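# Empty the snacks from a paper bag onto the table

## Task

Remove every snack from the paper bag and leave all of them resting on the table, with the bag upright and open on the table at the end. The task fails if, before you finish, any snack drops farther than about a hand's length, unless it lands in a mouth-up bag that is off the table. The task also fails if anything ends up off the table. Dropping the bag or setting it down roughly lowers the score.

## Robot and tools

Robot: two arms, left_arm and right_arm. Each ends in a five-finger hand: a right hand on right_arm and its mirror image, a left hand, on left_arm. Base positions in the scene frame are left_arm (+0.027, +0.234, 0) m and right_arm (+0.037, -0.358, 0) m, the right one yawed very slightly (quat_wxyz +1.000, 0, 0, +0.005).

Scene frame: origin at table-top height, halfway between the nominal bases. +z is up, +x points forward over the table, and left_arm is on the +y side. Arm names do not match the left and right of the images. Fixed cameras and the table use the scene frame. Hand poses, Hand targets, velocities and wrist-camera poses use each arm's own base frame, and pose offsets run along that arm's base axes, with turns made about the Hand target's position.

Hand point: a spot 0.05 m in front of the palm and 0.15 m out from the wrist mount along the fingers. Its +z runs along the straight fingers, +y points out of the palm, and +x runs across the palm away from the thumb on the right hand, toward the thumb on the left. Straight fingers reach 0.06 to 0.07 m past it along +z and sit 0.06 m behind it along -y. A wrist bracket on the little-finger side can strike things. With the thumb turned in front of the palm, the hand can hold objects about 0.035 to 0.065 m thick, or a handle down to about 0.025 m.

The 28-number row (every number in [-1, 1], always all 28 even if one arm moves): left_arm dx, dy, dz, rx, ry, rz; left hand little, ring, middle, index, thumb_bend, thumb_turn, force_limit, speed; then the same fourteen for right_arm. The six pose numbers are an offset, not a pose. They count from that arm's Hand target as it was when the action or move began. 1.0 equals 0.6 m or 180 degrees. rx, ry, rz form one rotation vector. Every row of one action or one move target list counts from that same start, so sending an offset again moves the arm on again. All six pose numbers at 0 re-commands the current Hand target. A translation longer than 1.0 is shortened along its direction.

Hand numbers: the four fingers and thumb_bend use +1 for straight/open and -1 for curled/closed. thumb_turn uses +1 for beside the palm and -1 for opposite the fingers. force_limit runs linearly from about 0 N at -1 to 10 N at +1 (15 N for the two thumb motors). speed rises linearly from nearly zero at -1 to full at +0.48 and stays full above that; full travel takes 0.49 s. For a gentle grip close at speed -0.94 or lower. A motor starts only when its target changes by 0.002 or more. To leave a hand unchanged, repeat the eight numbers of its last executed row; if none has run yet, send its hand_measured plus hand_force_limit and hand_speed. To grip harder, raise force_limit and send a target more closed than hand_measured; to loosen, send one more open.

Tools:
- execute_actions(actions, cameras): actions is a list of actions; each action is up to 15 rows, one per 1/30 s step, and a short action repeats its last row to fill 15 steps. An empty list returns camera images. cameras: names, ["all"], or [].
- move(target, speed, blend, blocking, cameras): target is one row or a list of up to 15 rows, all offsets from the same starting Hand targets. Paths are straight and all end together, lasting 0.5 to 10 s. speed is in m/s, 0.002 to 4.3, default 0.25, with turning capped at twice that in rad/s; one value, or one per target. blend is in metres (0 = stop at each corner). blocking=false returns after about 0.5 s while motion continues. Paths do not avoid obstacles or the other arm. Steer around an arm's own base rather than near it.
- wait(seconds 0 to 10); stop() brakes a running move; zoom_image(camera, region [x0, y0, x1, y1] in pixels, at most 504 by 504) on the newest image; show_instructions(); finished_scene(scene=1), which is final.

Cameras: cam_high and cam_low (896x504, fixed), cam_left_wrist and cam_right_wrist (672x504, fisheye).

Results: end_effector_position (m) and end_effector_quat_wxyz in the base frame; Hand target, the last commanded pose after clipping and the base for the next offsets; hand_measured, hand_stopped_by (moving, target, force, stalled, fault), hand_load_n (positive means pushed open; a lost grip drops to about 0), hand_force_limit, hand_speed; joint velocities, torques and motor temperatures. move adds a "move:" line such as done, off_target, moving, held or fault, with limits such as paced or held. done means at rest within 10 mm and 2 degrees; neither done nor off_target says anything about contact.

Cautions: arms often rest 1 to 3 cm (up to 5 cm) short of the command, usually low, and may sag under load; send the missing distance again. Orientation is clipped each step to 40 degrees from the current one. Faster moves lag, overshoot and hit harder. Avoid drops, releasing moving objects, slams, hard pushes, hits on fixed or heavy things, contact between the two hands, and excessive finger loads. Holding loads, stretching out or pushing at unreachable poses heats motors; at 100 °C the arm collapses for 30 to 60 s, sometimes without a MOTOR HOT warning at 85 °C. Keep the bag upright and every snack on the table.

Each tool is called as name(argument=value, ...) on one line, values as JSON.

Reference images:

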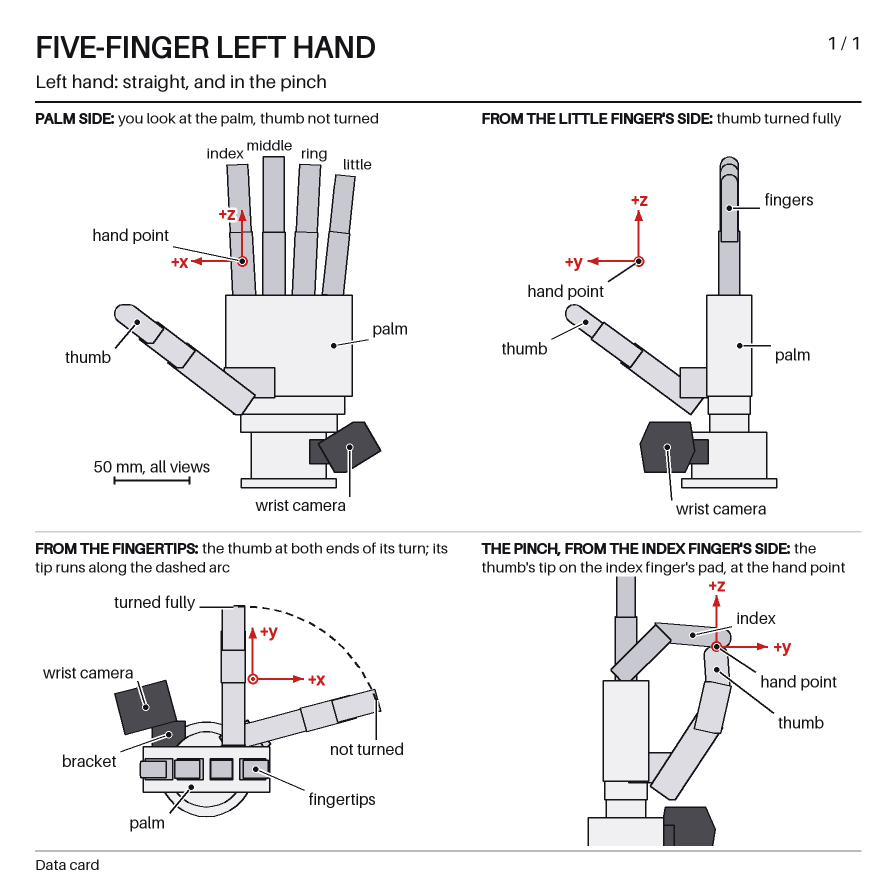

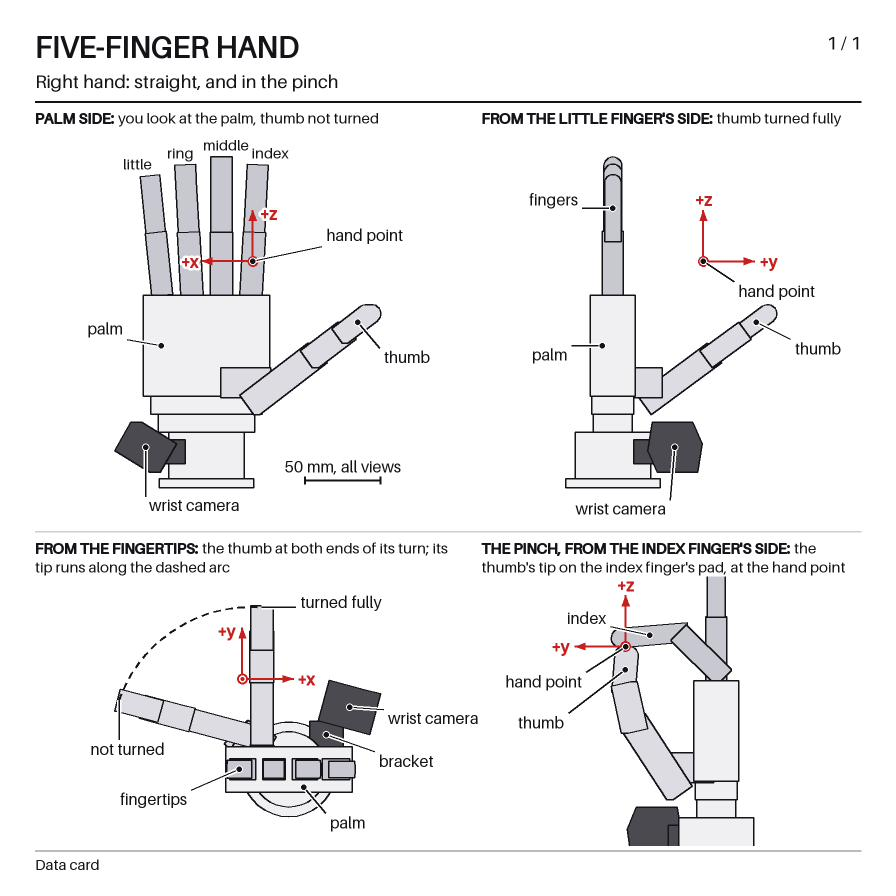

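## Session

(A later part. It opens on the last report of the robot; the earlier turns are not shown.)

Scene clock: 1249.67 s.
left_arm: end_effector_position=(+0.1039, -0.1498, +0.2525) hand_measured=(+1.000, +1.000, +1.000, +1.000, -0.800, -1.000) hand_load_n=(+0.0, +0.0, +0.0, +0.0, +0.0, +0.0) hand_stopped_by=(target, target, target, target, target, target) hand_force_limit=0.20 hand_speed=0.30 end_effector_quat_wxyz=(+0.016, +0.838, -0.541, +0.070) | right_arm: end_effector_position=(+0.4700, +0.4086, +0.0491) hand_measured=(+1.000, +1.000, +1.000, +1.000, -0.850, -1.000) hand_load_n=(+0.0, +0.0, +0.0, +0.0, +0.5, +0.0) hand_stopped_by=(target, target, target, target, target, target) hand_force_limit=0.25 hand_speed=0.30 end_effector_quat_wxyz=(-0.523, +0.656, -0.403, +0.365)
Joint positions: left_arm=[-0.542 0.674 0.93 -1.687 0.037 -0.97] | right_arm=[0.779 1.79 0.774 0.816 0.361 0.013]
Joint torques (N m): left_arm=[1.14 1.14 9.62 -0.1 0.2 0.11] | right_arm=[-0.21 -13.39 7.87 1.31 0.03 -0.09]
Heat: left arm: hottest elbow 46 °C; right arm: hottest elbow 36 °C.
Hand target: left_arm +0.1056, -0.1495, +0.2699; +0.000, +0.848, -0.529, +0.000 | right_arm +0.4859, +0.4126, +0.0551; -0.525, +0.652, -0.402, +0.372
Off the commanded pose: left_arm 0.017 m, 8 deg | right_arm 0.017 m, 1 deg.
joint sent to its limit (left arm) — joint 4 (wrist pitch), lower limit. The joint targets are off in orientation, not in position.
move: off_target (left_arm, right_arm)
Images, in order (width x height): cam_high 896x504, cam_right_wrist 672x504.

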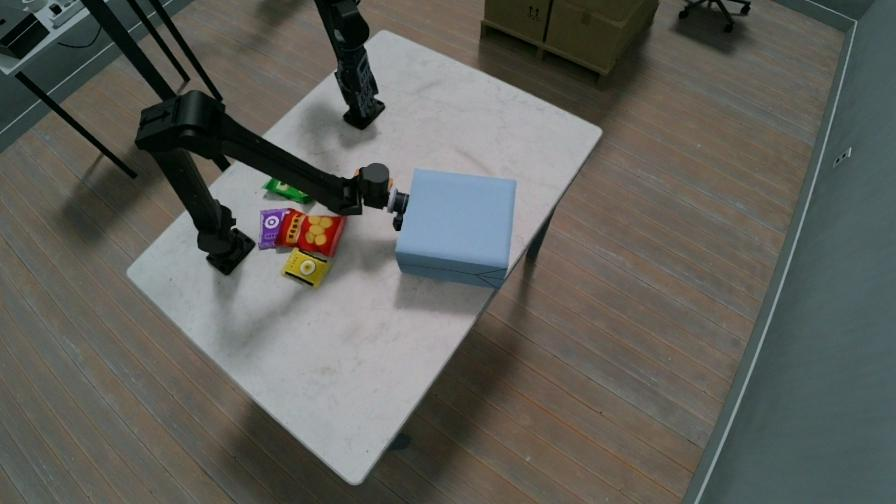

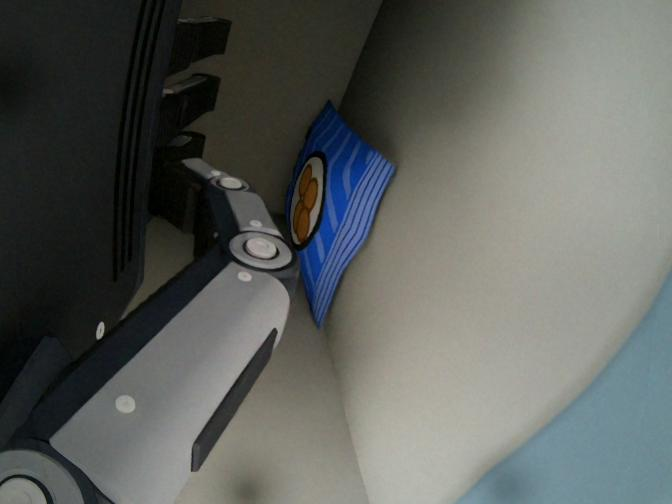

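move(target=[[0,0,0,0,0,0,1,1,1,1,-0.8,-1,0.2,0.3,0.0,0.0,-0.02,0,0,0.0,-0.3,-0.3,0.0,0.0,-0.85,-1,0.25,0.1]], speed=[0.08], cameras=["cam_right_wrist"])

Scene clock: 1255.47 s.
left_arm: end_effector_position=(+0.1039, -0.1498, +0.2525) hand_measured=(+1.000, +1.000, +1.000, +1.000, -0.800, -1.000) hand_load_n=(+0.0, +0.0, +0.0, +0.0, +0.0, +0.0) hand_stopped_by=(target, target, target, target, target, target) hand_force_limit=0.20 hand_speed=0.30 end_effector_quat_wxyz=(+0.016, +0.838, -0.541, +0.070) | right_arm: end_effector_position=(+0.4680, +0.4066, +0.0294) hand_measured=(-0.300, -0.300, +0.204, +0.002, -0.850, -1.000) hand_load_n=(+0.0, +0.0, +7.0, +5.5, +3.0, +4.5) hand_stopped_by=(target, target, force, target, target, target) hand_force_limit=0.25 hand_speed=0.10 end_effector_quat_wxyz=(-0.511, +0.667, -0.404, +0.362)
Joint positions: left_arm=[-0.542 0.674 0.93 -1.687 0.037 -0.97] | right_arm=[0.779 1.823 0.775 0.816 0.361 0.012]
Joint torques (N m): left_arm=[2.43 1.03 9.63 0.02 0.31 0.13] | right_arm=[-0.15 -13.86 7.35 2.56 0.07 -0.1]
Heat: left arm: hottest elbow 46 °C; right arm: hottest elbow 36 °C.
Hand target: left_arm +0.1056, -0.1495, +0.2699; +0.000, +0.848, -0.529, +0.000 | right_arm +0.4859, +0.4126, +0.0432; -0.525, +0.652, -0.402, +0.372
Off the commanded pose: left_arm 0.017 m, 8 deg | right_arm 0.023 m, 3 deg.
joint sent to its limit (left arm) — joint 4 (wrist pitch), lower limit. The joint targets are off in orientation, not in position.
move: off_target (left_arm, right_arm)
Images, in order (width x height): cam_right_wrist 672x504.

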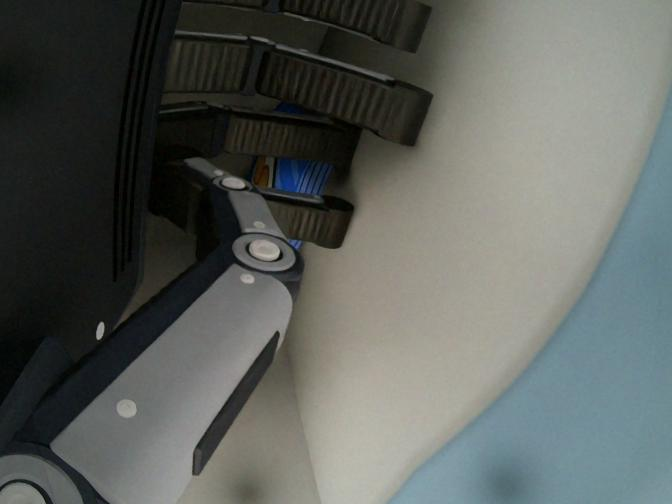

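move(target=[[0,0,0,0,0,0,1,1,1,1,-0.8,-1,0.2,0.3,-0.04,-0.02,0.03,0,0,0.0,0.4,0.4,0.4,0.4,-0.85,-1,0.25,0.3],[0,0,0,0,0,0,1,1,1,1,-0.8,-1,0.2,0.3,-0.02,-0.01,0.03,0,0,0.0,0.4,0.4,0.4,0.4,1,-1,0.25,0.3],[0,0,0,0,0,0,1,1,1,1,-0.8,-1,0.2,0.3,0.03,0.01,0.02,0,0,0.0,0.4,0.4,0.4,0.4,1,-1,0.25,0.3]], speed=[0.08,0.06,0.05], cameras=["cam_right_wrist","cam_high"])

Scene clock: 1265.20 s.
left_arm: end_effector_position=(+0.1039, -0.1498, +0.2525) hand_measured=(+1.000, +1.000, +1.000, +1.000, -0.800, -1.000) hand_load_n=(+0.0, +0.0, +0.0, +0.0, +0.0, +0.0) hand_stopped_by=(target, target, target, target, target, target) hand_force_limit=0.20 hand_speed=0.30 end_effector_quat_wxyz=(+0.016, +0.838, -0.541, +0.070) | right_arm: end_effector_position=(+0.4896, +0.4172, +0.0562) hand_measured=(+0.400, +0.400, +0.400, +0.400, +1.000, -1.000) hand_load_n=(+0.0, +0.0, +0.0, +0.0, +0.0, +0.0) hand_stopped_by=(target, target, target, target, target, target) hand_force_limit=0.25 hand_speed=0.30 end_effector_quat_wxyz=(-0.529, +0.651, -0.402, +0.366)
Joint positions: left_arm=[-0.542 0.674 0.93 -1.687 0.037 -0.97] | right_arm=[0.762 1.812 0.829 0.8 0.345 0.011]
Joint torques (N m): left_arm=[1.9 1.32 9.65 0.12 0.28 0.11] | right_arm=[-0.15 -13.33 7.8 1.07 0.02 -0.11]
Motor temperatures (°C): left_arm=[34 30 47 32 30 29] | right_arm=[31 30 36 30 31 30]
Heat: left arm: hottest elbow 47 °C; right arm: hottest elbow 36 °C.
Hand target: left_arm +0.1056, -0.1495, +0.2699; +0.000, +0.848, -0.529, +0.000 | right_arm +0.5039, +0.4186, +0.0552; -0.525, +0.652, -0.402, +0.372
Off the commanded pose: left_arm 0.017 m, 8 deg | right_arm 0.014 m, 1 deg.
joint sent to its limit (left arm) — joint 4 (wrist pitch), lower limit. The joint targets are off in orientation, not in position.
move: off_target (left_arm, right_arm); target 2's new numbers were sent with right_arm's hand 0.021 m and 2 deg from that target
Images, in order (width x height): cam_high 896x504, cam_right_wrist 672x504.

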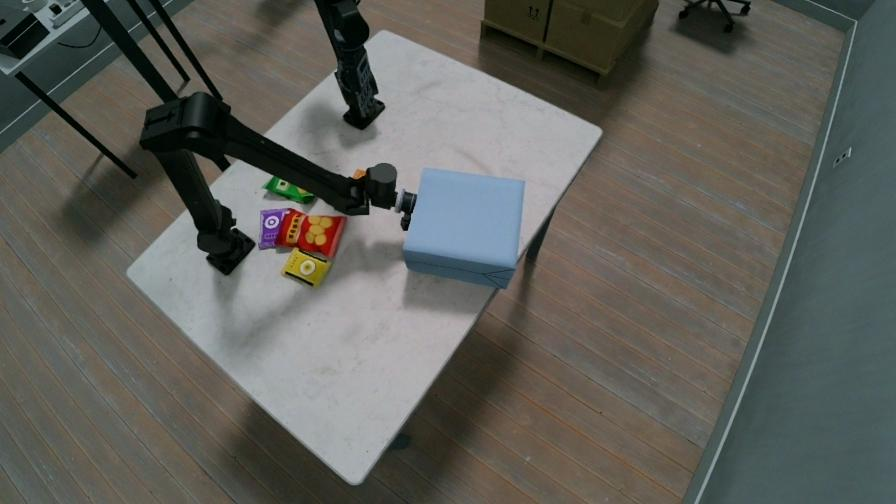

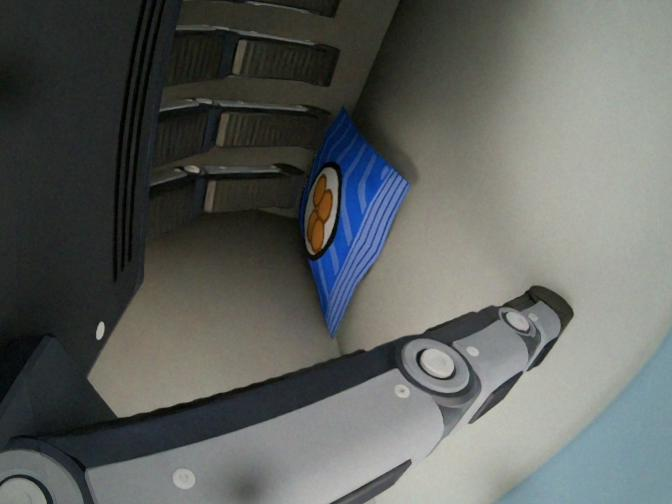

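move(target=[[0,0,0,0,0,0,1,1,1,1,-0.8,-1,0.2,0.3,-0.03,-0.01,0.01,0,0,0.0,0.4,0.4,0.4,0.4,-0.85,-1,0.25,0.3],[0,0,0,0,0,0,1,1,1,1,-0.8,-1,0.2,0.3,-0.04,-0.01,-0.035,0,0,0.0,-0.3,-0.3,0.0,0.0,-0.85,-1,0.25,0.3],[0,0,0,0,0,0,1,1,1,1,-0.8,-1,0.2,0.3,-0.22,-0.08,-0.038,0,0,0.0,-0.3,-0.3,0.0,0.0,-0.85,-1,0.25,0.3]], speed=[0.08,0.06,0.08], cameras=["cam_right_wrist","cam_high"])

Scene clock: 1279.50 s.
left_arm: end_effector_position=(+0.1039, -0.1498, +0.2525) hand_measured=(+1.000, +1.000, +1.000, +1.000, -0.800, -1.000) hand_load_n=(+0.0, +0.0, +0.0, +0.0, +0.0, +0.0) hand_stopped_by=(target, target, target, target, target, target) hand_force_limit=0.20 hand_speed=0.30 end_effector_quat_wxyz=(+0.016, +0.838, -0.541, +0.070) | right_arm: end_effector_position=(+0.3773, +0.3650, +0.0230) hand_measured=(-0.300, -0.300, +0.060, +0.006, -0.844, -1.000) hand_load_n=(+0.0, +0.0, +11.0, +7.5, +9.5, +7.0) hand_stopped_by=(target, target, force, force, target, target) hand_force_limit=0.25 hand_speed=0.30 end_effector_quat_wxyz=(-0.512, +0.659, -0.404, +0.376)
Joint positions: left_arm=[-0.542 0.674 0.93 -1.687 0.037 -0.97] | right_arm=[0.891 1.716 0.51 0.985 0.493 0.023]
Joint torques (N m): left_arm=[2.37 0.44 9.58 0.06 0.25 0.12] | right_arm=[1.96 -12.81 3.08 2.21 0.25 0.1]
Heat: left arm: hottest elbow 47 °C; right arm: hottest elbow 36 °C.
Hand target: left_arm +0.1056, -0.1495, +0.2699; +0.000, +0.848, -0.529, +0.000 | right_arm +0.3719, +0.3706, +0.0324; -0.525, +0.652, -0.402, +0.372
Off the commanded pose: left_arm 0.017 m, 8 deg | right_arm 0.012 m, 2 deg.
joint sent to its limit (left arm) — joint 4 (wrist pitch), lower limit. The joint targets are off in orientation, not in position.
move: off_target (left_arm, right_arm)
Images, in order (width x height): cam_high 896x504, cam_right_wrist 672x504.

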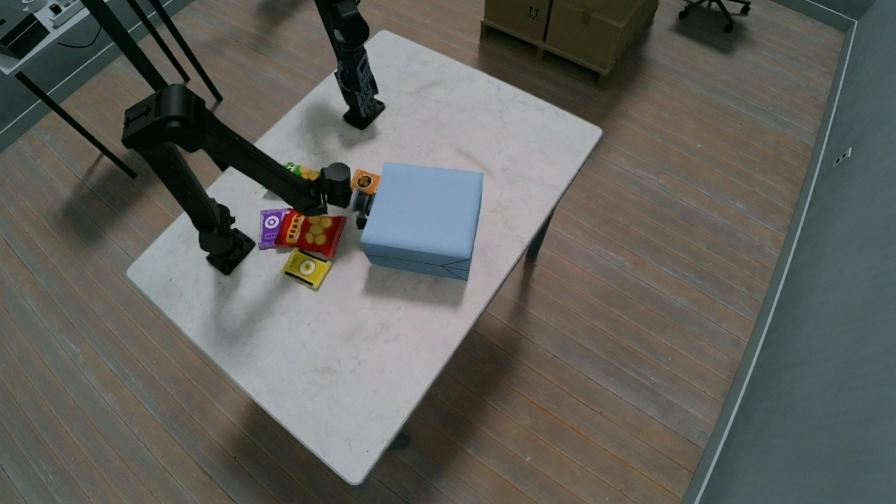

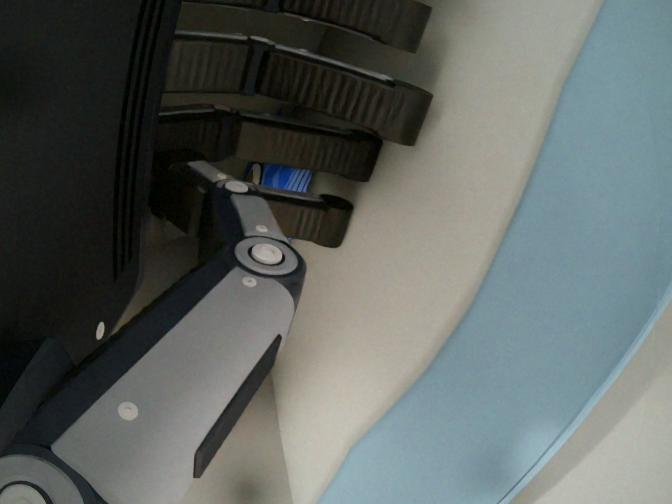

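move(target=[[0,0,0,0,0,0,1,1,1,1,-0.8,-1,0.2,0.3,0.0,0.0,0.04,0.0165,-0.041,0.0,0.4,0.4,0.4,0.4,-0.85,-1,0.25,0.3],[0,0,0,0,0,0,1,1,1,1,-0.8,-1,0.2,0.3,0.03,0.08,0.04,0.0165,-0.041,0.0,0.4,0.4,0.4,0.4,1,-1,0.25,0.3]], speed=[0.08,0.06], cameras=["cam_right_wrist","cam_high"])

Scene clock: 1292.03 s.
left_arm: end_effector_position=(+0.1039, -0.1498, +0.2525) hand_measured=(+1.000, +1.000, +1.000, +1.000, -0.800, -1.000) hand_load_n=(+0.0, +0.0, +0.0, +0.0, +0.0, +0.0) hand_stopped_by=(target, target, target, target, target, target) hand_force_limit=0.20 hand_speed=0.30 end_effector_quat_wxyz=(+0.016, +0.838, -0.541, +0.070) | right_arm: end_effector_position=(+0.3910, +0.4091, +0.0584) hand_measured=(+0.400, +0.400, +0.400, +0.400, +1.000, -1.000) hand_load_n=(+0.0, +0.0, +0.0, +0.0, +0.0, +0.0) hand_stopped_by=(target, target, target, target, target, target) hand_force_limit=0.25 hand_speed=0.30 end_effector_quat_wxyz=(+0.568, -0.607, +0.383, -0.403)
Joint positions: left_arm=[-0.542 0.674 0.93 -1.687 0.037 -0.97] | right_arm=[0.947 1.79 0.589 1.163 0.556 -0.034]
Joint torques (N m): left_arm=[2.14 0.67 9.7 0.12 0.27 0.12] | right_arm=[1.79 -11.69 5.12 1.22 0.18 -0.11]
Heat: left arm: hottest elbow 47 °C; right arm: hottest elbow 35 °C.
Hand target: left_arm +0.1056, -0.1495, +0.2699; +0.000, +0.848, -0.529, +0.000 | right_arm +0.3899, +0.4186, +0.0563; +0.566, -0.613, +0.377, -0.402
Off the commanded pose: left_arm 0.017 m, 8 deg | right_arm 0.010 m, 1 deg.
joint sent to its limit (left arm) — joint 4 (wrist pitch), lower limit. The joint targets are off in orientation, not in position.
move: off_target (left_arm); target 2's new numbers were sent with right_arm's hand 0.013 m and 1 deg from that target
Images, in order (width x height): cam_high 896x504, cam_right_wrist 672x504.

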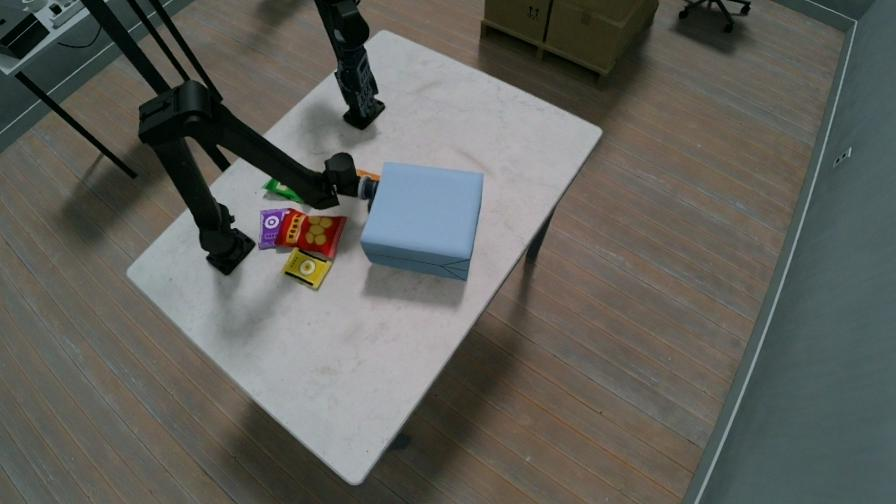

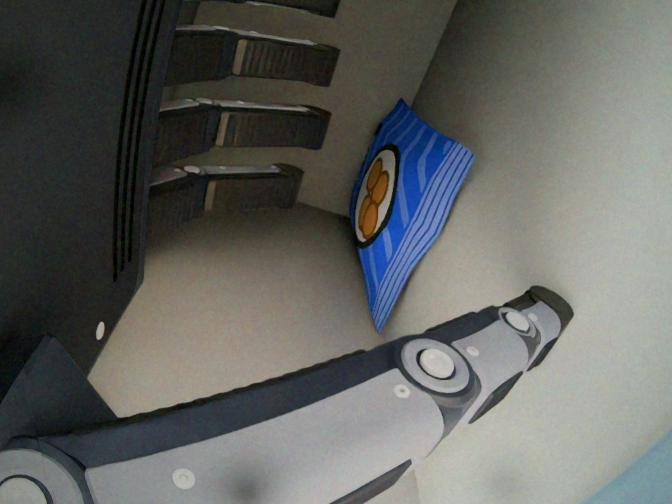

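move(target=[[0,0,0,0,0,0,1,1,1,1,-0.8,-1,0.2,0.3,0.045,0.015,-0.01,0,0,0.0,0.4,0.4,0.4,0.4,1,-1,0.25,0.3]], speed=[0.06], cameras=["cam_right_wrist"])

Scene clock: 1296.00 s.
left_arm: end_effector_position=(+0.1039, -0.1498, +0.2525) hand_measured=(+1.000, +1.000, +1.000, +1.000, -0.800, -1.000) hand_load_n=(+0.0, +0.5, +0.0, -0.5, +0.0, +0.0) hand_stopped_by=(target, target, target, target, target, target) hand_force_limit=0.20 hand_speed=0.30 end_effector_quat_wxyz=(+0.016, +0.838, -0.541, +0.070) | right_arm: end_effector_position=(+0.4061, +0.4275, +0.0593) hand_measured=(+0.400, +0.400, +0.400, +0.400, +1.000, -1.000) hand_load_n=(+0.0, +0.0, +0.0, +0.0, -1.0, -0.5) hand_stopped_by=(target, target, target, target, target, target) hand_force_limit=0.25 hand_speed=0.30 end_effector_quat_wxyz=(+0.577, -0.607, +0.376, -0.397)
Joint positions: left_arm=[-0.542 0.674 0.93 -1.687 0.037 -0.97] | right_arm=[0.934 1.828 0.649 1.157 0.52 -0.036]
Joint torques (N m): left_arm=[1.55 0.26 9.63 0.14 0.26 0.13] | right_arm=[-0.21 -11.34 5.74 0.91 -0.03 -0.11]
Heat: left arm: hottest elbow 47 °C; right arm: hottest elbow 35 °C.
Hand target: left_arm +0.1056, -0.1495, +0.2699; +0.000, +0.848, -0.529, +0.000 | right_arm +0.4169, +0.4277, +0.0504; +0.567, -0.613, +0.377, -0.402
Off the commanded pose: left_arm 0.017 m, 8 deg | right_arm 0.014 m, 2 deg.
joint sent to its limit (left arm) — joint 4 (wrist pitch), lower limit. The joint targets are off in orientation, not in position.
move: off_target (left_arm, right_arm)
Images, in order (width x height): cam_right_wrist 672x504.

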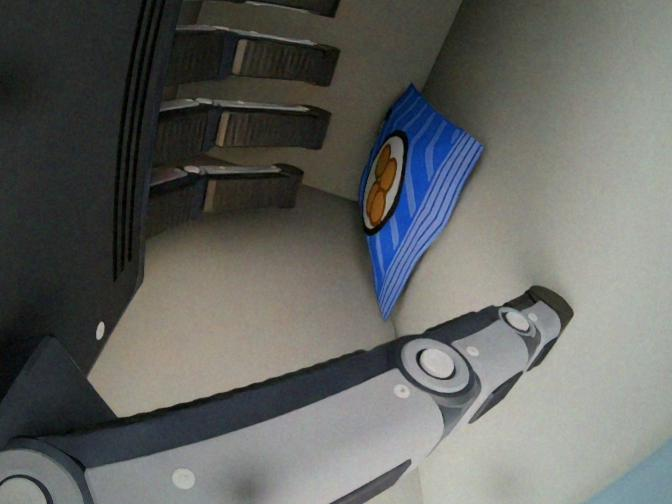

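move(target=[[0,0,0,0,0,0,1,1,1,1,-0.8,-1,0.2,0.3,-0.02,-0.005,0.015,0,0,0.0,0.4,0.4,0.4,0.4,0.65,-1,0.25,0.3],[0,0,0,0,0,0,1,1,1,1,-0.8,-1,0.2,0.3,0.05,0.02,0.008,0,0,0.0,0.4,0.4,0.4,0.4,0.65,-1,0.25,0.3]], speed=[0.06,0.06], cameras=["cam_right_wrist","cam_high"])

Scene clock: 1301.53 s.
left_arm: end_effector_position=(+0.1039, -0.1498, +0.2525) hand_measured=(+1.000, +1.000, +1.000, +1.000, -0.800, -1.000) hand_load_n=(+0.0, +0.0, -0.5, +0.0, +0.0, +0.0) hand_stopped_by=(target, target, target, target, target, target) hand_force_limit=0.20 hand_speed=0.30 end_effector_quat_wxyz=(+0.016, +0.838, -0.541, +0.070) | right_arm: end_effector_position=(+0.4332, +0.4359, +0.0518) hand_measured=(+0.400, +0.400, +0.400, +0.400, +0.650, -1.000) hand_load_n=(+0.0, +0.0, -0.5, +0.0, +0.5, +0.0) hand_stopped_by=(target, target, target, target, target, target) hand_force_limit=0.25 hand_speed=0.30 end_effector_quat_wxyz=(-0.567, +0.616, -0.377, +0.396)
Joint positions: left_arm=[-0.542 0.674 0.93 -1.687 0.037 -0.97] | right_arm=[0.895 1.864 0.721 1.093 0.482 -0.037]
Joint torques (N m): left_arm=[1.61 0.5 9.57 0.09 0.24 0.13] | right_arm=[-0.15 -13.33 6.63 1.24 -0.01 -0.1]
Heat: left arm: hottest elbow 47 °C; right arm: hottest elbow 35 °C.
Hand target: left_arm +0.1056, -0.1495, +0.2699; +0.000, +0.848, -0.529, +0.000 | right_arm +0.4468, +0.4396, +0.0550; -0.566, +0.613, -0.377, +0.402
Off the commanded pose: left_arm 0.017 m, 8 deg | right_arm 0.015 m, 1 deg.
joint sent to its limit (left arm) — joint 4 (wrist pitch), lower limit. The joint targets are off in orientation, not in position.
move: off_target (left_arm, right_arm)
Images, in order (width x height): cam_high 896x504, cam_right_wrist 672x504.

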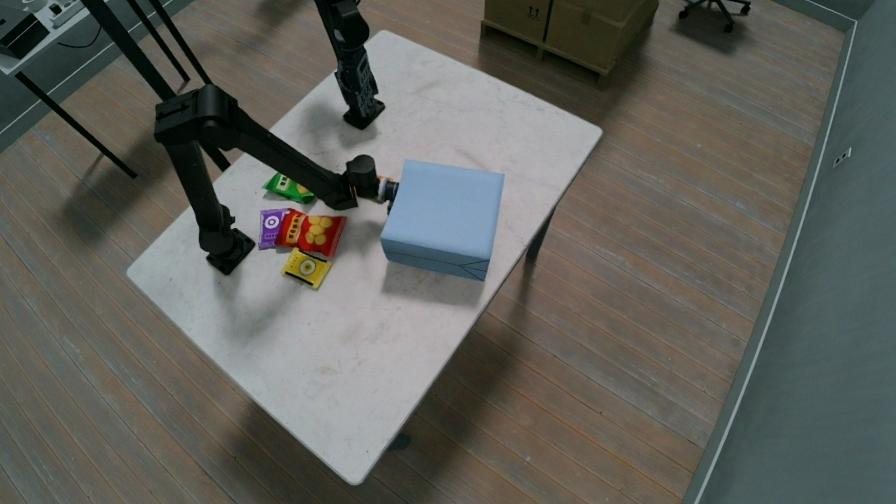

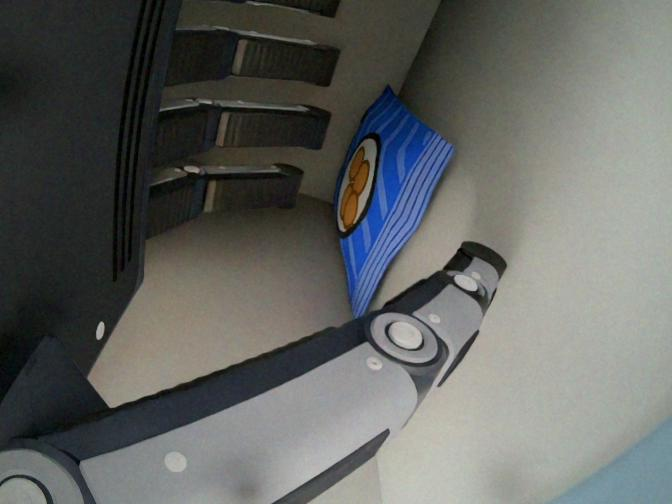

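move(target=[[0,0,0,0,0,0,1,1,1,1,-0.8,-1,0.2,0.3,-0.03,-0.02,0.0,0,0,0.0,0.8,0.8,0.8,0.8,-0.85,-1,0.25,0.3],[0,0,0,0,0,0,1,1,1,1,-0.8,-1,0.2,0.3,-0.35,-0.17,0.01,0,0,0.0,1,1,1,1,-0.85,-1,0.25,0.3],[0,0,0,0,0,0,1,1,1,1,-0.8,-1,0.2,0.3,-0.38,-0.17,0.17,0,0,0.0,1,1,1,1,-0.85,-1,0.25,0.3]], speed=[0.1,0.15,0.15], cameras=["cam_right_wrist","cam_high"])

zoom_image(camera="cam_high", region=[250, 120, 520, 310])

Scene clock: 1313.63 s.
left_arm: end_effector_position=(+0.1039, -0.1498, +0.2525) hand_measured=(+1.000, +1.000, +1.000, +1.000, -0.800, -1.000) hand_load_n=(+0.0, +0.0, +0.0, +0.0, +0.0, +0.0) hand_stopped_by=(target, target, target, target, target, target) hand_force_limit=0.20 hand_speed=0.30 end_effector_quat_wxyz=(+0.016, +0.838, -0.541, +0.070) | right_arm: end_effector_position=(+0.2191, +0.3199, +0.1338) hand_measured=(+1.000, +1.000, +1.000, +1.000, -0.850, -1.000) hand_load_n=(+0.0, -0.5, -0.5, +0.0, +0.0, +0.0) hand_stopped_by=(target, target, target, target, target, target) hand_force_limit=0.25 hand_speed=0.30 end_effector_quat_wxyz=(-0.546, +0.627, -0.371, +0.414)
Joint positions: left_arm=[-0.542 0.674 0.93 -1.687 0.037 -0.97] | right_arm=[1.346 1.058 0.247 0.705 0.955 -0.028]
Joint torques (N m): left_arm=[1.55 0.73 9.59 0.16 0.27 0.09] | right_arm=[1.61 -4.89 9.25 1.02 0.08 0.1]
Heat: left arm: hottest elbow 47 °C; right arm: hottest elbow 35 °C.
Hand target: left_arm +0.1056, -0.1495, +0.2699; +0.000, +0.848, -0.529, +0.000 | right_arm +0.2189, +0.3376, +0.1570; -0.566, +0.613, -0.377, +0.402
Off the commanded pose: left_arm 0.017 m, 8 deg | right_arm 0.029 m, 3 deg.
joint sent to its limit (left arm) — joint 4 (wrist pitch), lower limit. The joint targets are off in orientation, not in position.
move: off_target (left_arm, right_arm); target 2's new numbers were sent with right_arm's hand 0.013 m and 3 deg from that target
Images, in order (width x height): cam_high 896x504, cam_right_wrist 672x504.

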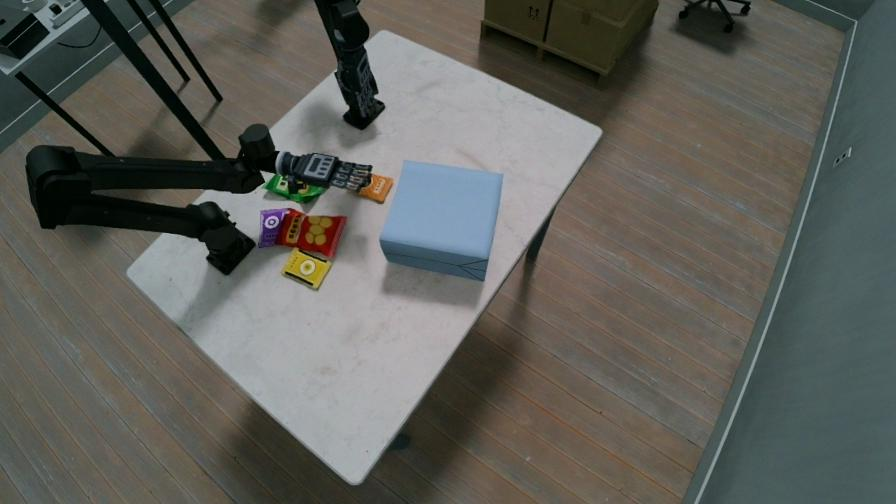

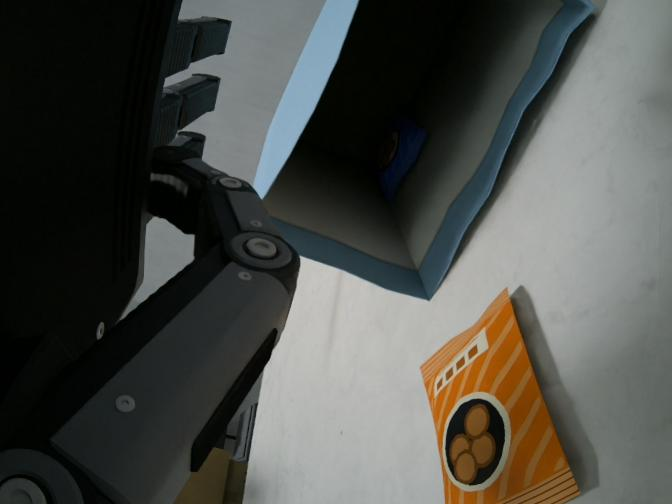

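Scaled by 1.867 from the camera's 896x504 image, which has a finer 1280x720 frame.

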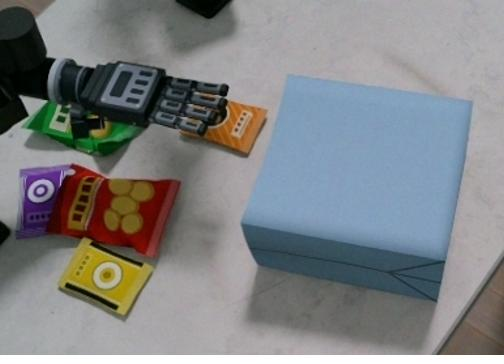

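move(target=[[0,0,0,0,0,0,1,1,1,1,-0.8,-1,0.2,0.3,-0.073,0.046,-0.05,0,0,0.0,-0.3,-0.3,0.05,0.05,-0.85,-1,0.25,0.3],[0,0,0,0,0,0,1,1,1,1,-0.8,-1,0.2,0.3,-0.073,0.046,-0.21,0,0,0.0,-0.3,-0.3,0.05,0.05,-0.85,-1,0.25,0.3],[0,0,0,0,0,0,1,1,1,1,-0.8,-1,0.2,0.3,-0.1,0.25,-0.215,0,0,0.0,-0.3,-0.3,0.05,0.05,-0.85,-1,0.25,0.3],[0,0,0,0,0,0,1,1,1,1,-0.8,-1,0.2,0.3,-0.1,0.25,-0.05,0,0,0.0,-0.3,-0.3,0.05,0.05,-0.85,-1,0.25,0.3]], speed=[0.15,0.12,0.12,0.15], cameras=["cam_right_wrist","cam_high"])

Scene clock: 1324.97 s.
left_arm: end_effector_position=(+0.1039, -0.1498, +0.2525) hand_measured=(+1.000, +1.000, +1.000, +1.000, -0.800, -1.000) hand_load_n=(+0.0, +0.0, +0.0, +0.0, +0.0, +0.0) hand_stopped_by=(target, target, target, target, target, target) hand_force_limit=0.20 hand_speed=0.30 end_effector_quat_wxyz=(+0.016, +0.838, -0.541, +0.070) | right_arm: end_effector_position=(+0.1648, +0.4710, +0.1044) hand_measured=(-0.300, -0.300, +0.180, +0.064, -0.850, -1.000) hand_load_n=(+0.0, +0.0, +7.0, +7.5, +2.0, +5.0) hand_stopped_by=(target, target, force, force, target, target) hand_force_limit=0.25 hand_speed=0.30 end_effector_quat_wxyz=(-0.547, +0.626, -0.367, +0.417)
Joint positions: left_arm=[-0.542 0.674 0.93 -1.687 0.037 -0.97] | right_arm=[1.579 1.584 0.592 0.851 1.186 0.01]
Joint torques (N m): left_arm=[1.9 0.44 9.57 0.09 0.24 0.14] | right_arm=[1.79 -12.75 7.53 0.95 0.29 0.11]
Heat: left arm: hottest elbow 47 °C; right arm: hottest elbow 35 °C.
Hand target: left_arm +0.1056, -0.1495, +0.2699; +0.000, +0.848, -0.529, +0.000 | right_arm +0.1588, +0.4876, +0.1271; -0.566, +0.613, -0.377, +0.402
Off the commanded pose: left_arm 0.017 m, 8 deg | right_arm 0.029 m, 3 deg.
joint sent to its limit (left arm) — joint 4 (wrist pitch), lower limit. The joint targets are off in orientation, not in position.
move: off_target (left_arm, right_arm)
Images, in order (width x height): cam_high 896x504, cam_right_wrist 672x504.

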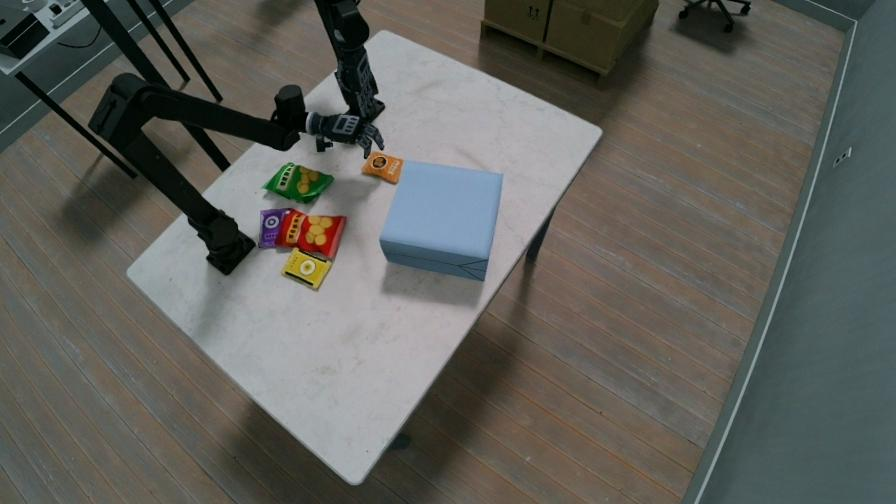

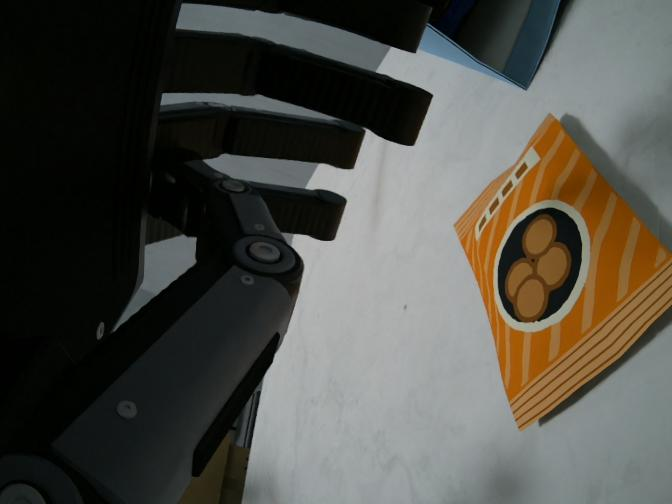

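move(target=[[0,0,0,0,0,0,1,1,1,1,-0.8,-1,0.2,0.3,0.119,-0.204,-0.012,0,0,0.0,0.9,0.9,0.9,0.9,-0.85,-1,0.25,0.3],[0,0,0,0,0,0,1,1,1,1,-0.8,-1,0.2,0.3,0.172,-0.213,-0.1185,0,0,0.0,0.9,0.9,0.9,0.9,-0.85,-1,0.25,0.3],[0,0,0,0,0,0,1,1,1,1,-0.8,-1,0.2,0.3,0.412,-0.106,-0.1185,0,0,0.0,0.9,0.9,0.9,0.9,-0.85,-1,0.25,0.3]], speed=[0.15,0.12,0.08], blend=[0.0,0.02,0], cameras=["cam_right_wrist","cam_high"])

Scene clock: 1342.30 s.
left_arm: end_effector_position=(+0.1039, -0.1498, +0.2525) hand_measured=(+1.000, +1.000, +1.000, +1.000, -0.800, -1.000) hand_load_n=(+0.0, +0.0, +0.0, +0.0, +0.0, +0.0) hand_stopped_by=(target, target, target, target, target, target) hand_force_limit=0.20 hand_speed=0.30 end_effector_quat_wxyz=(+0.016, +0.838, -0.541, +0.070) | right_arm: end_effector_position=(+0.3944, +0.4196, +0.0543) hand_measured=(+0.900, +0.900, +0.900, +0.900, -0.850, -1.000) hand_load_n=(+0.0, +0.0, +0.0, +0.0, +0.0, +0.0) hand_stopped_by=(target, target, target, target, target, target) hand_force_limit=0.25 hand_speed=0.30 end_effector_quat_wxyz=(+0.568, -0.615, +0.377, -0.397)
Joint positions: left_arm=[-0.542 0.674 0.93 -1.687 0.037 -0.97] | right_arm=[0.947 1.809 0.617 1.145 0.536 -0.035]
Joint torques (N m): left_arm=[1.32 1.26 9.63 -0.06 0.3 0.11] | right_arm=[0.03 -11.75 6.08 1.14 0 -0.11]
Heat: left arm: hottest elbow 47 °C; right arm: hottest elbow 36 °C.
Hand target: left_arm +0.1056, -0.1495, +0.2699; +0.000, +0.848, -0.529, +0.000 | right_arm +0.4060, +0.4241, +0.0560; +0.566, -0.613, +0.377, -0.402
Off the commanded pose: left_arm 0.017 m, 8 deg | right_arm 0.013 m, 1 deg.
joint sent to its limit (left arm) — joint 4 (wrist pitch), lower limit. The joint targets are off in orientation, not in position.
move: off_target (left_arm, right_arm)
Images, in order (width x height): cam_high 896x504, cam_right_wrist 672x504.

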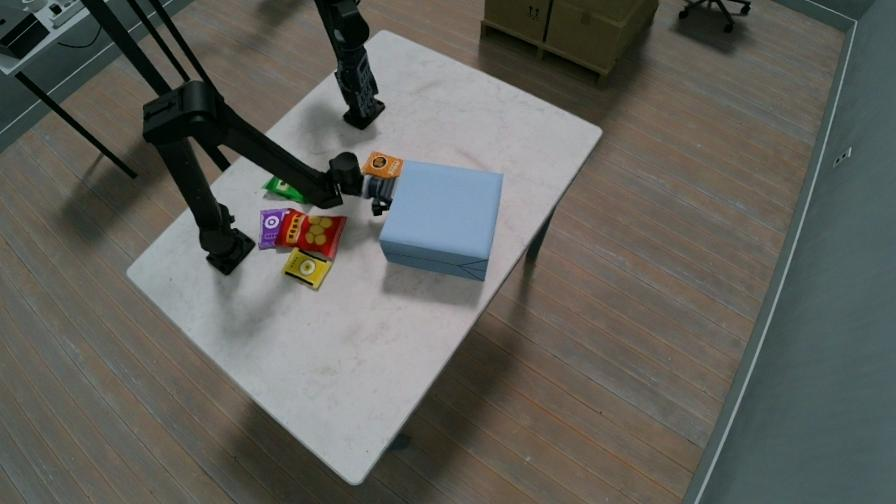

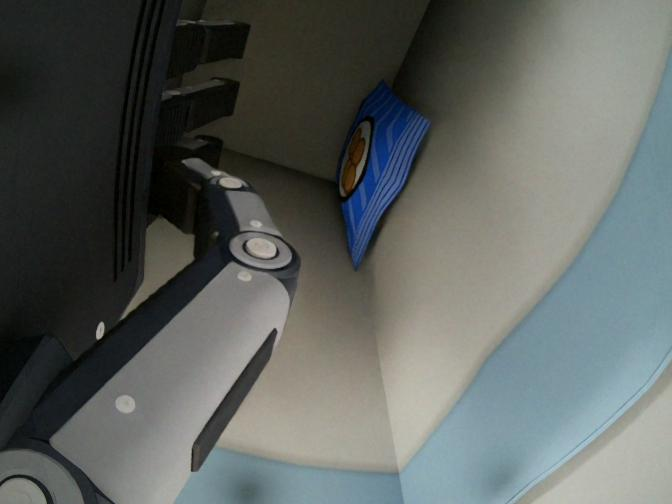

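move(target=[[0,0,0,0,0,0,1,1,1,1,-0.8,-1,0.2,0.3,0.035,0.02,0.0,0,0,0.0,0.4,0.4,0.4,0.4,0.65,-1,0.25,0.3],[0,0,0,0,0,0,1,1,1,1,-0.8,-1,0.2,0.3,0.07,0.04,0.0,0,0,0.0,0.4,0.4,0.4,0.4,0.65,-1,0.25,0.3]], speed=[0.08,0.05], cameras=["cam_right_wrist","cam_high"])

Scene clock: 1348.87 s.
left_arm: end_effector_position=(+0.1039, -0.1498, +0.2525) hand_measured=(+1.000, +1.000, +1.000, +1.000, -0.800, -1.000) hand_load_n=(+0.0, +0.0, +0.0, +0.0, +0.0, +0.0) hand_stopped_by=(target, target, target, target, target, target) hand_force_limit=0.20 hand_speed=0.30 end_effector_quat_wxyz=(+0.016, +0.838, -0.541, +0.070) | right_arm: end_effector_position=(+0.4344, +0.4442, +0.0533) hand_measured=(+0.400, +0.400, +0.400, +0.400, +0.650, -1.000) hand_load_n=(+0.0, +0.0, +0.0, +0.0, +0.0, +0.0) hand_stopped_by=(target, target, target, target, target, target) hand_force_limit=0.25 hand_speed=0.30 end_effector_quat_wxyz=(-0.567, +0.616, -0.377, +0.396)
Joint positions: left_arm=[-0.542 0.674 0.93 -1.687 0.037 -0.97] | right_arm=[0.905 1.87 0.742 1.08 0.492 -0.037]
Joint torques (N m): left_arm=[1.9 0.26 9.62 -0.06 0.26 0.14] | right_arm=[-0.09 -13.51 6.71 1.16 -0.02 -0.11]
Heat: left arm: hottest elbow 47 °C; right arm: hottest elbow 36 °C.
Hand target: left_arm +0.1056, -0.1495, +0.2699; +0.000, +0.848, -0.529, +0.000 | right_arm +0.4480, +0.4481, +0.0560; -0.567, +0.613, -0.377, +0.402
Off the commanded pose: left_arm 0.017 m, 8 deg | right_arm 0.014 m, 1 deg.
joint sent to its limit (left arm) — joint 4 (wrist pitch), lower limit. The joint targets are off in orientation, not in position.
move: off_target (left_arm, right_arm)
Images, in order (width x height): cam_high 896x504, cam_right_wrist 672x504.

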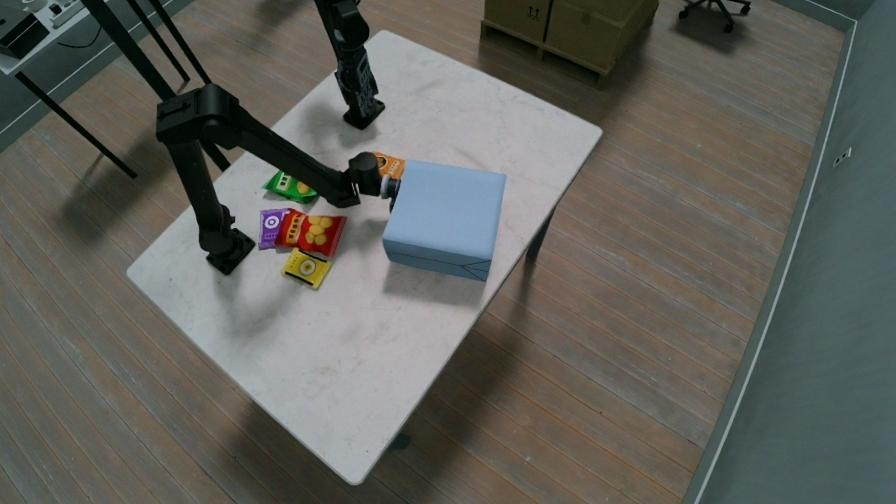

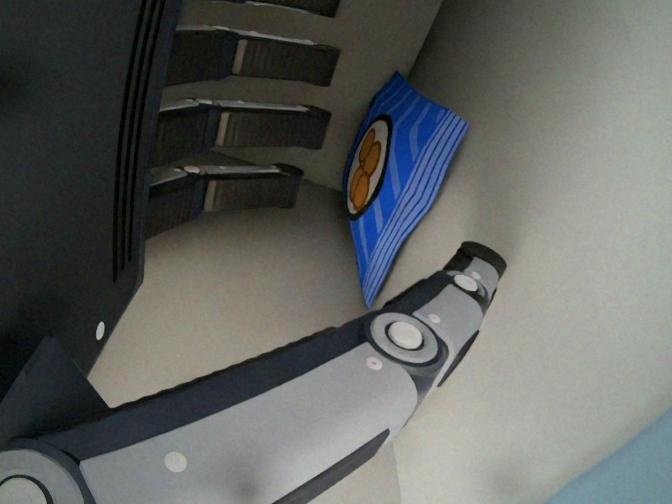

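execute_actions(actions=[])

Scene clock: 1373.23 s.
left_arm: end_effector_position=(+0.1039, -0.1498, +0.2525) hand_measured=(+1.000, +1.000, +1.000, +1.000, -0.800, -1.000) hand_load_n=(+0.0, +0.0, +0.0, +0.0, -0.5, +0.0) hand_stopped_by=(target, target, target, target, target, target) hand_force_limit=0.20 hand_speed=0.30 end_effector_quat_wxyz=(+0.016, +0.838, -0.541, +0.070) | right_arm: end_effector_position=(+0.4345, +0.4444, +0.0534) hand_measured=(+0.400, +0.400, +0.400, +0.400, +0.650, -1.000) hand_load_n=(+0.0, +0.0, +0.0, +0.0, +0.0, +0.0) hand_stopped_by=(target, target, target, target, target, target) hand_force_limit=0.25 hand_speed=0.30 end_effector_quat_wxyz=(-0.568, +0.616, -0.377, +0.396)
Joint positions: left_arm=[-0.542 0.674 0.93 -1.687 0.037 -0.97] | right_arm=[0.905 1.87 0.743 1.08 0.492 -0.037]
Joint velocities: within noise
Joint torques (N m): left_arm=[1.55 0.79 9.62 -0.09 0.27 0.09] | right_arm=[-0.09 -13.45 6.74 1.25 -0.01 -0.11]
Motor temperatures (°C): left_arm=[34 30 47 32 30 29] | right_arm=[31 31 36 30 30 30]
Heat: left arm: hottest elbow 47 °C; right arm: hottest elbow 36 °C.
Hand target: left_arm +0.1056, -0.1495, +0.2699; +0.000, +0.848, -0.529, +0.000 | right_arm +0.4480, +0.4482, +0.0561; -0.567, +0.613, -0.377, +0.402
Off the commanded pose: left_arm 0.017 m, 8 deg | right_arm 0.014 m, 1 deg.

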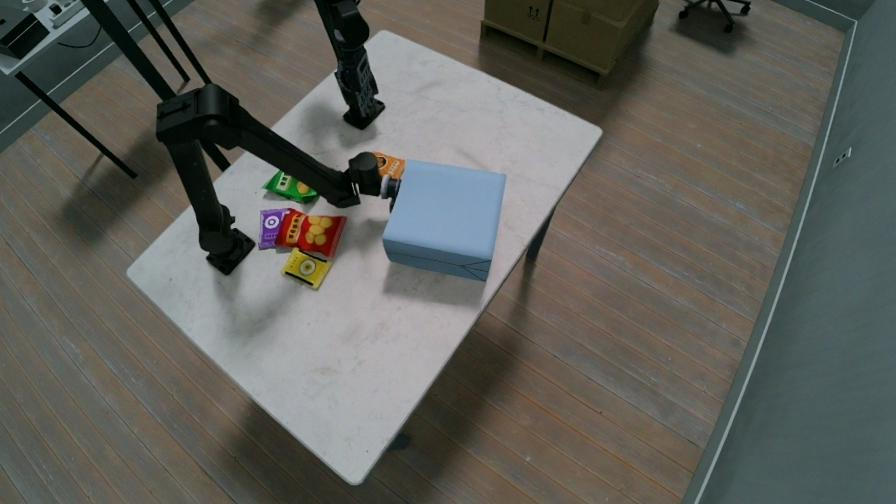

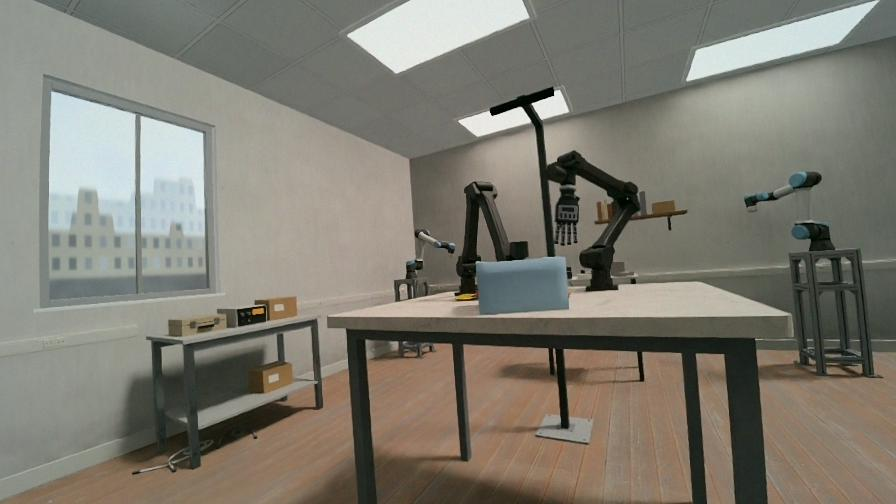

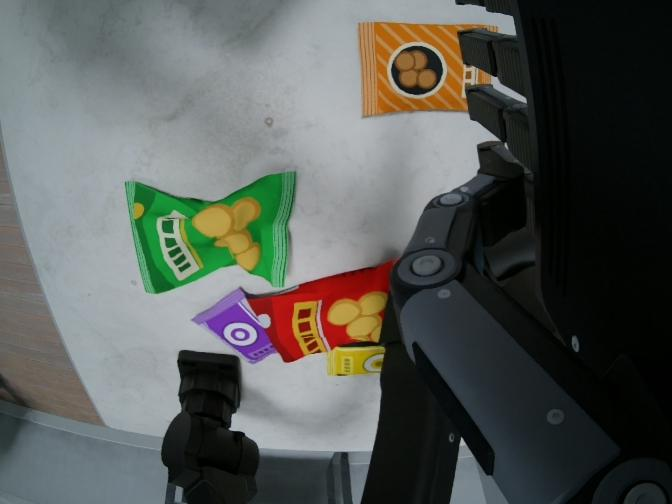

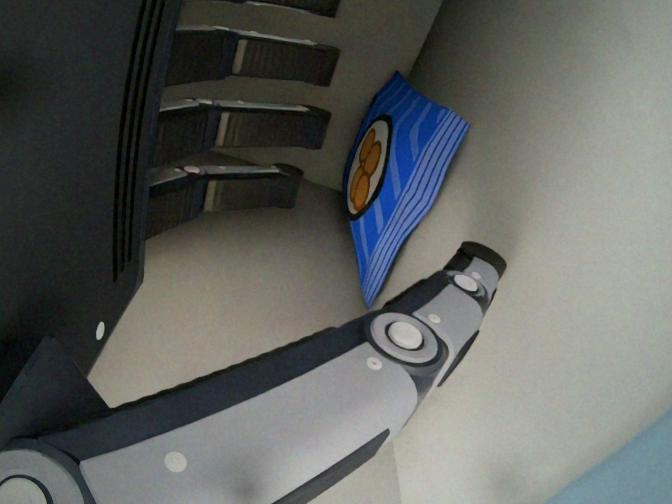

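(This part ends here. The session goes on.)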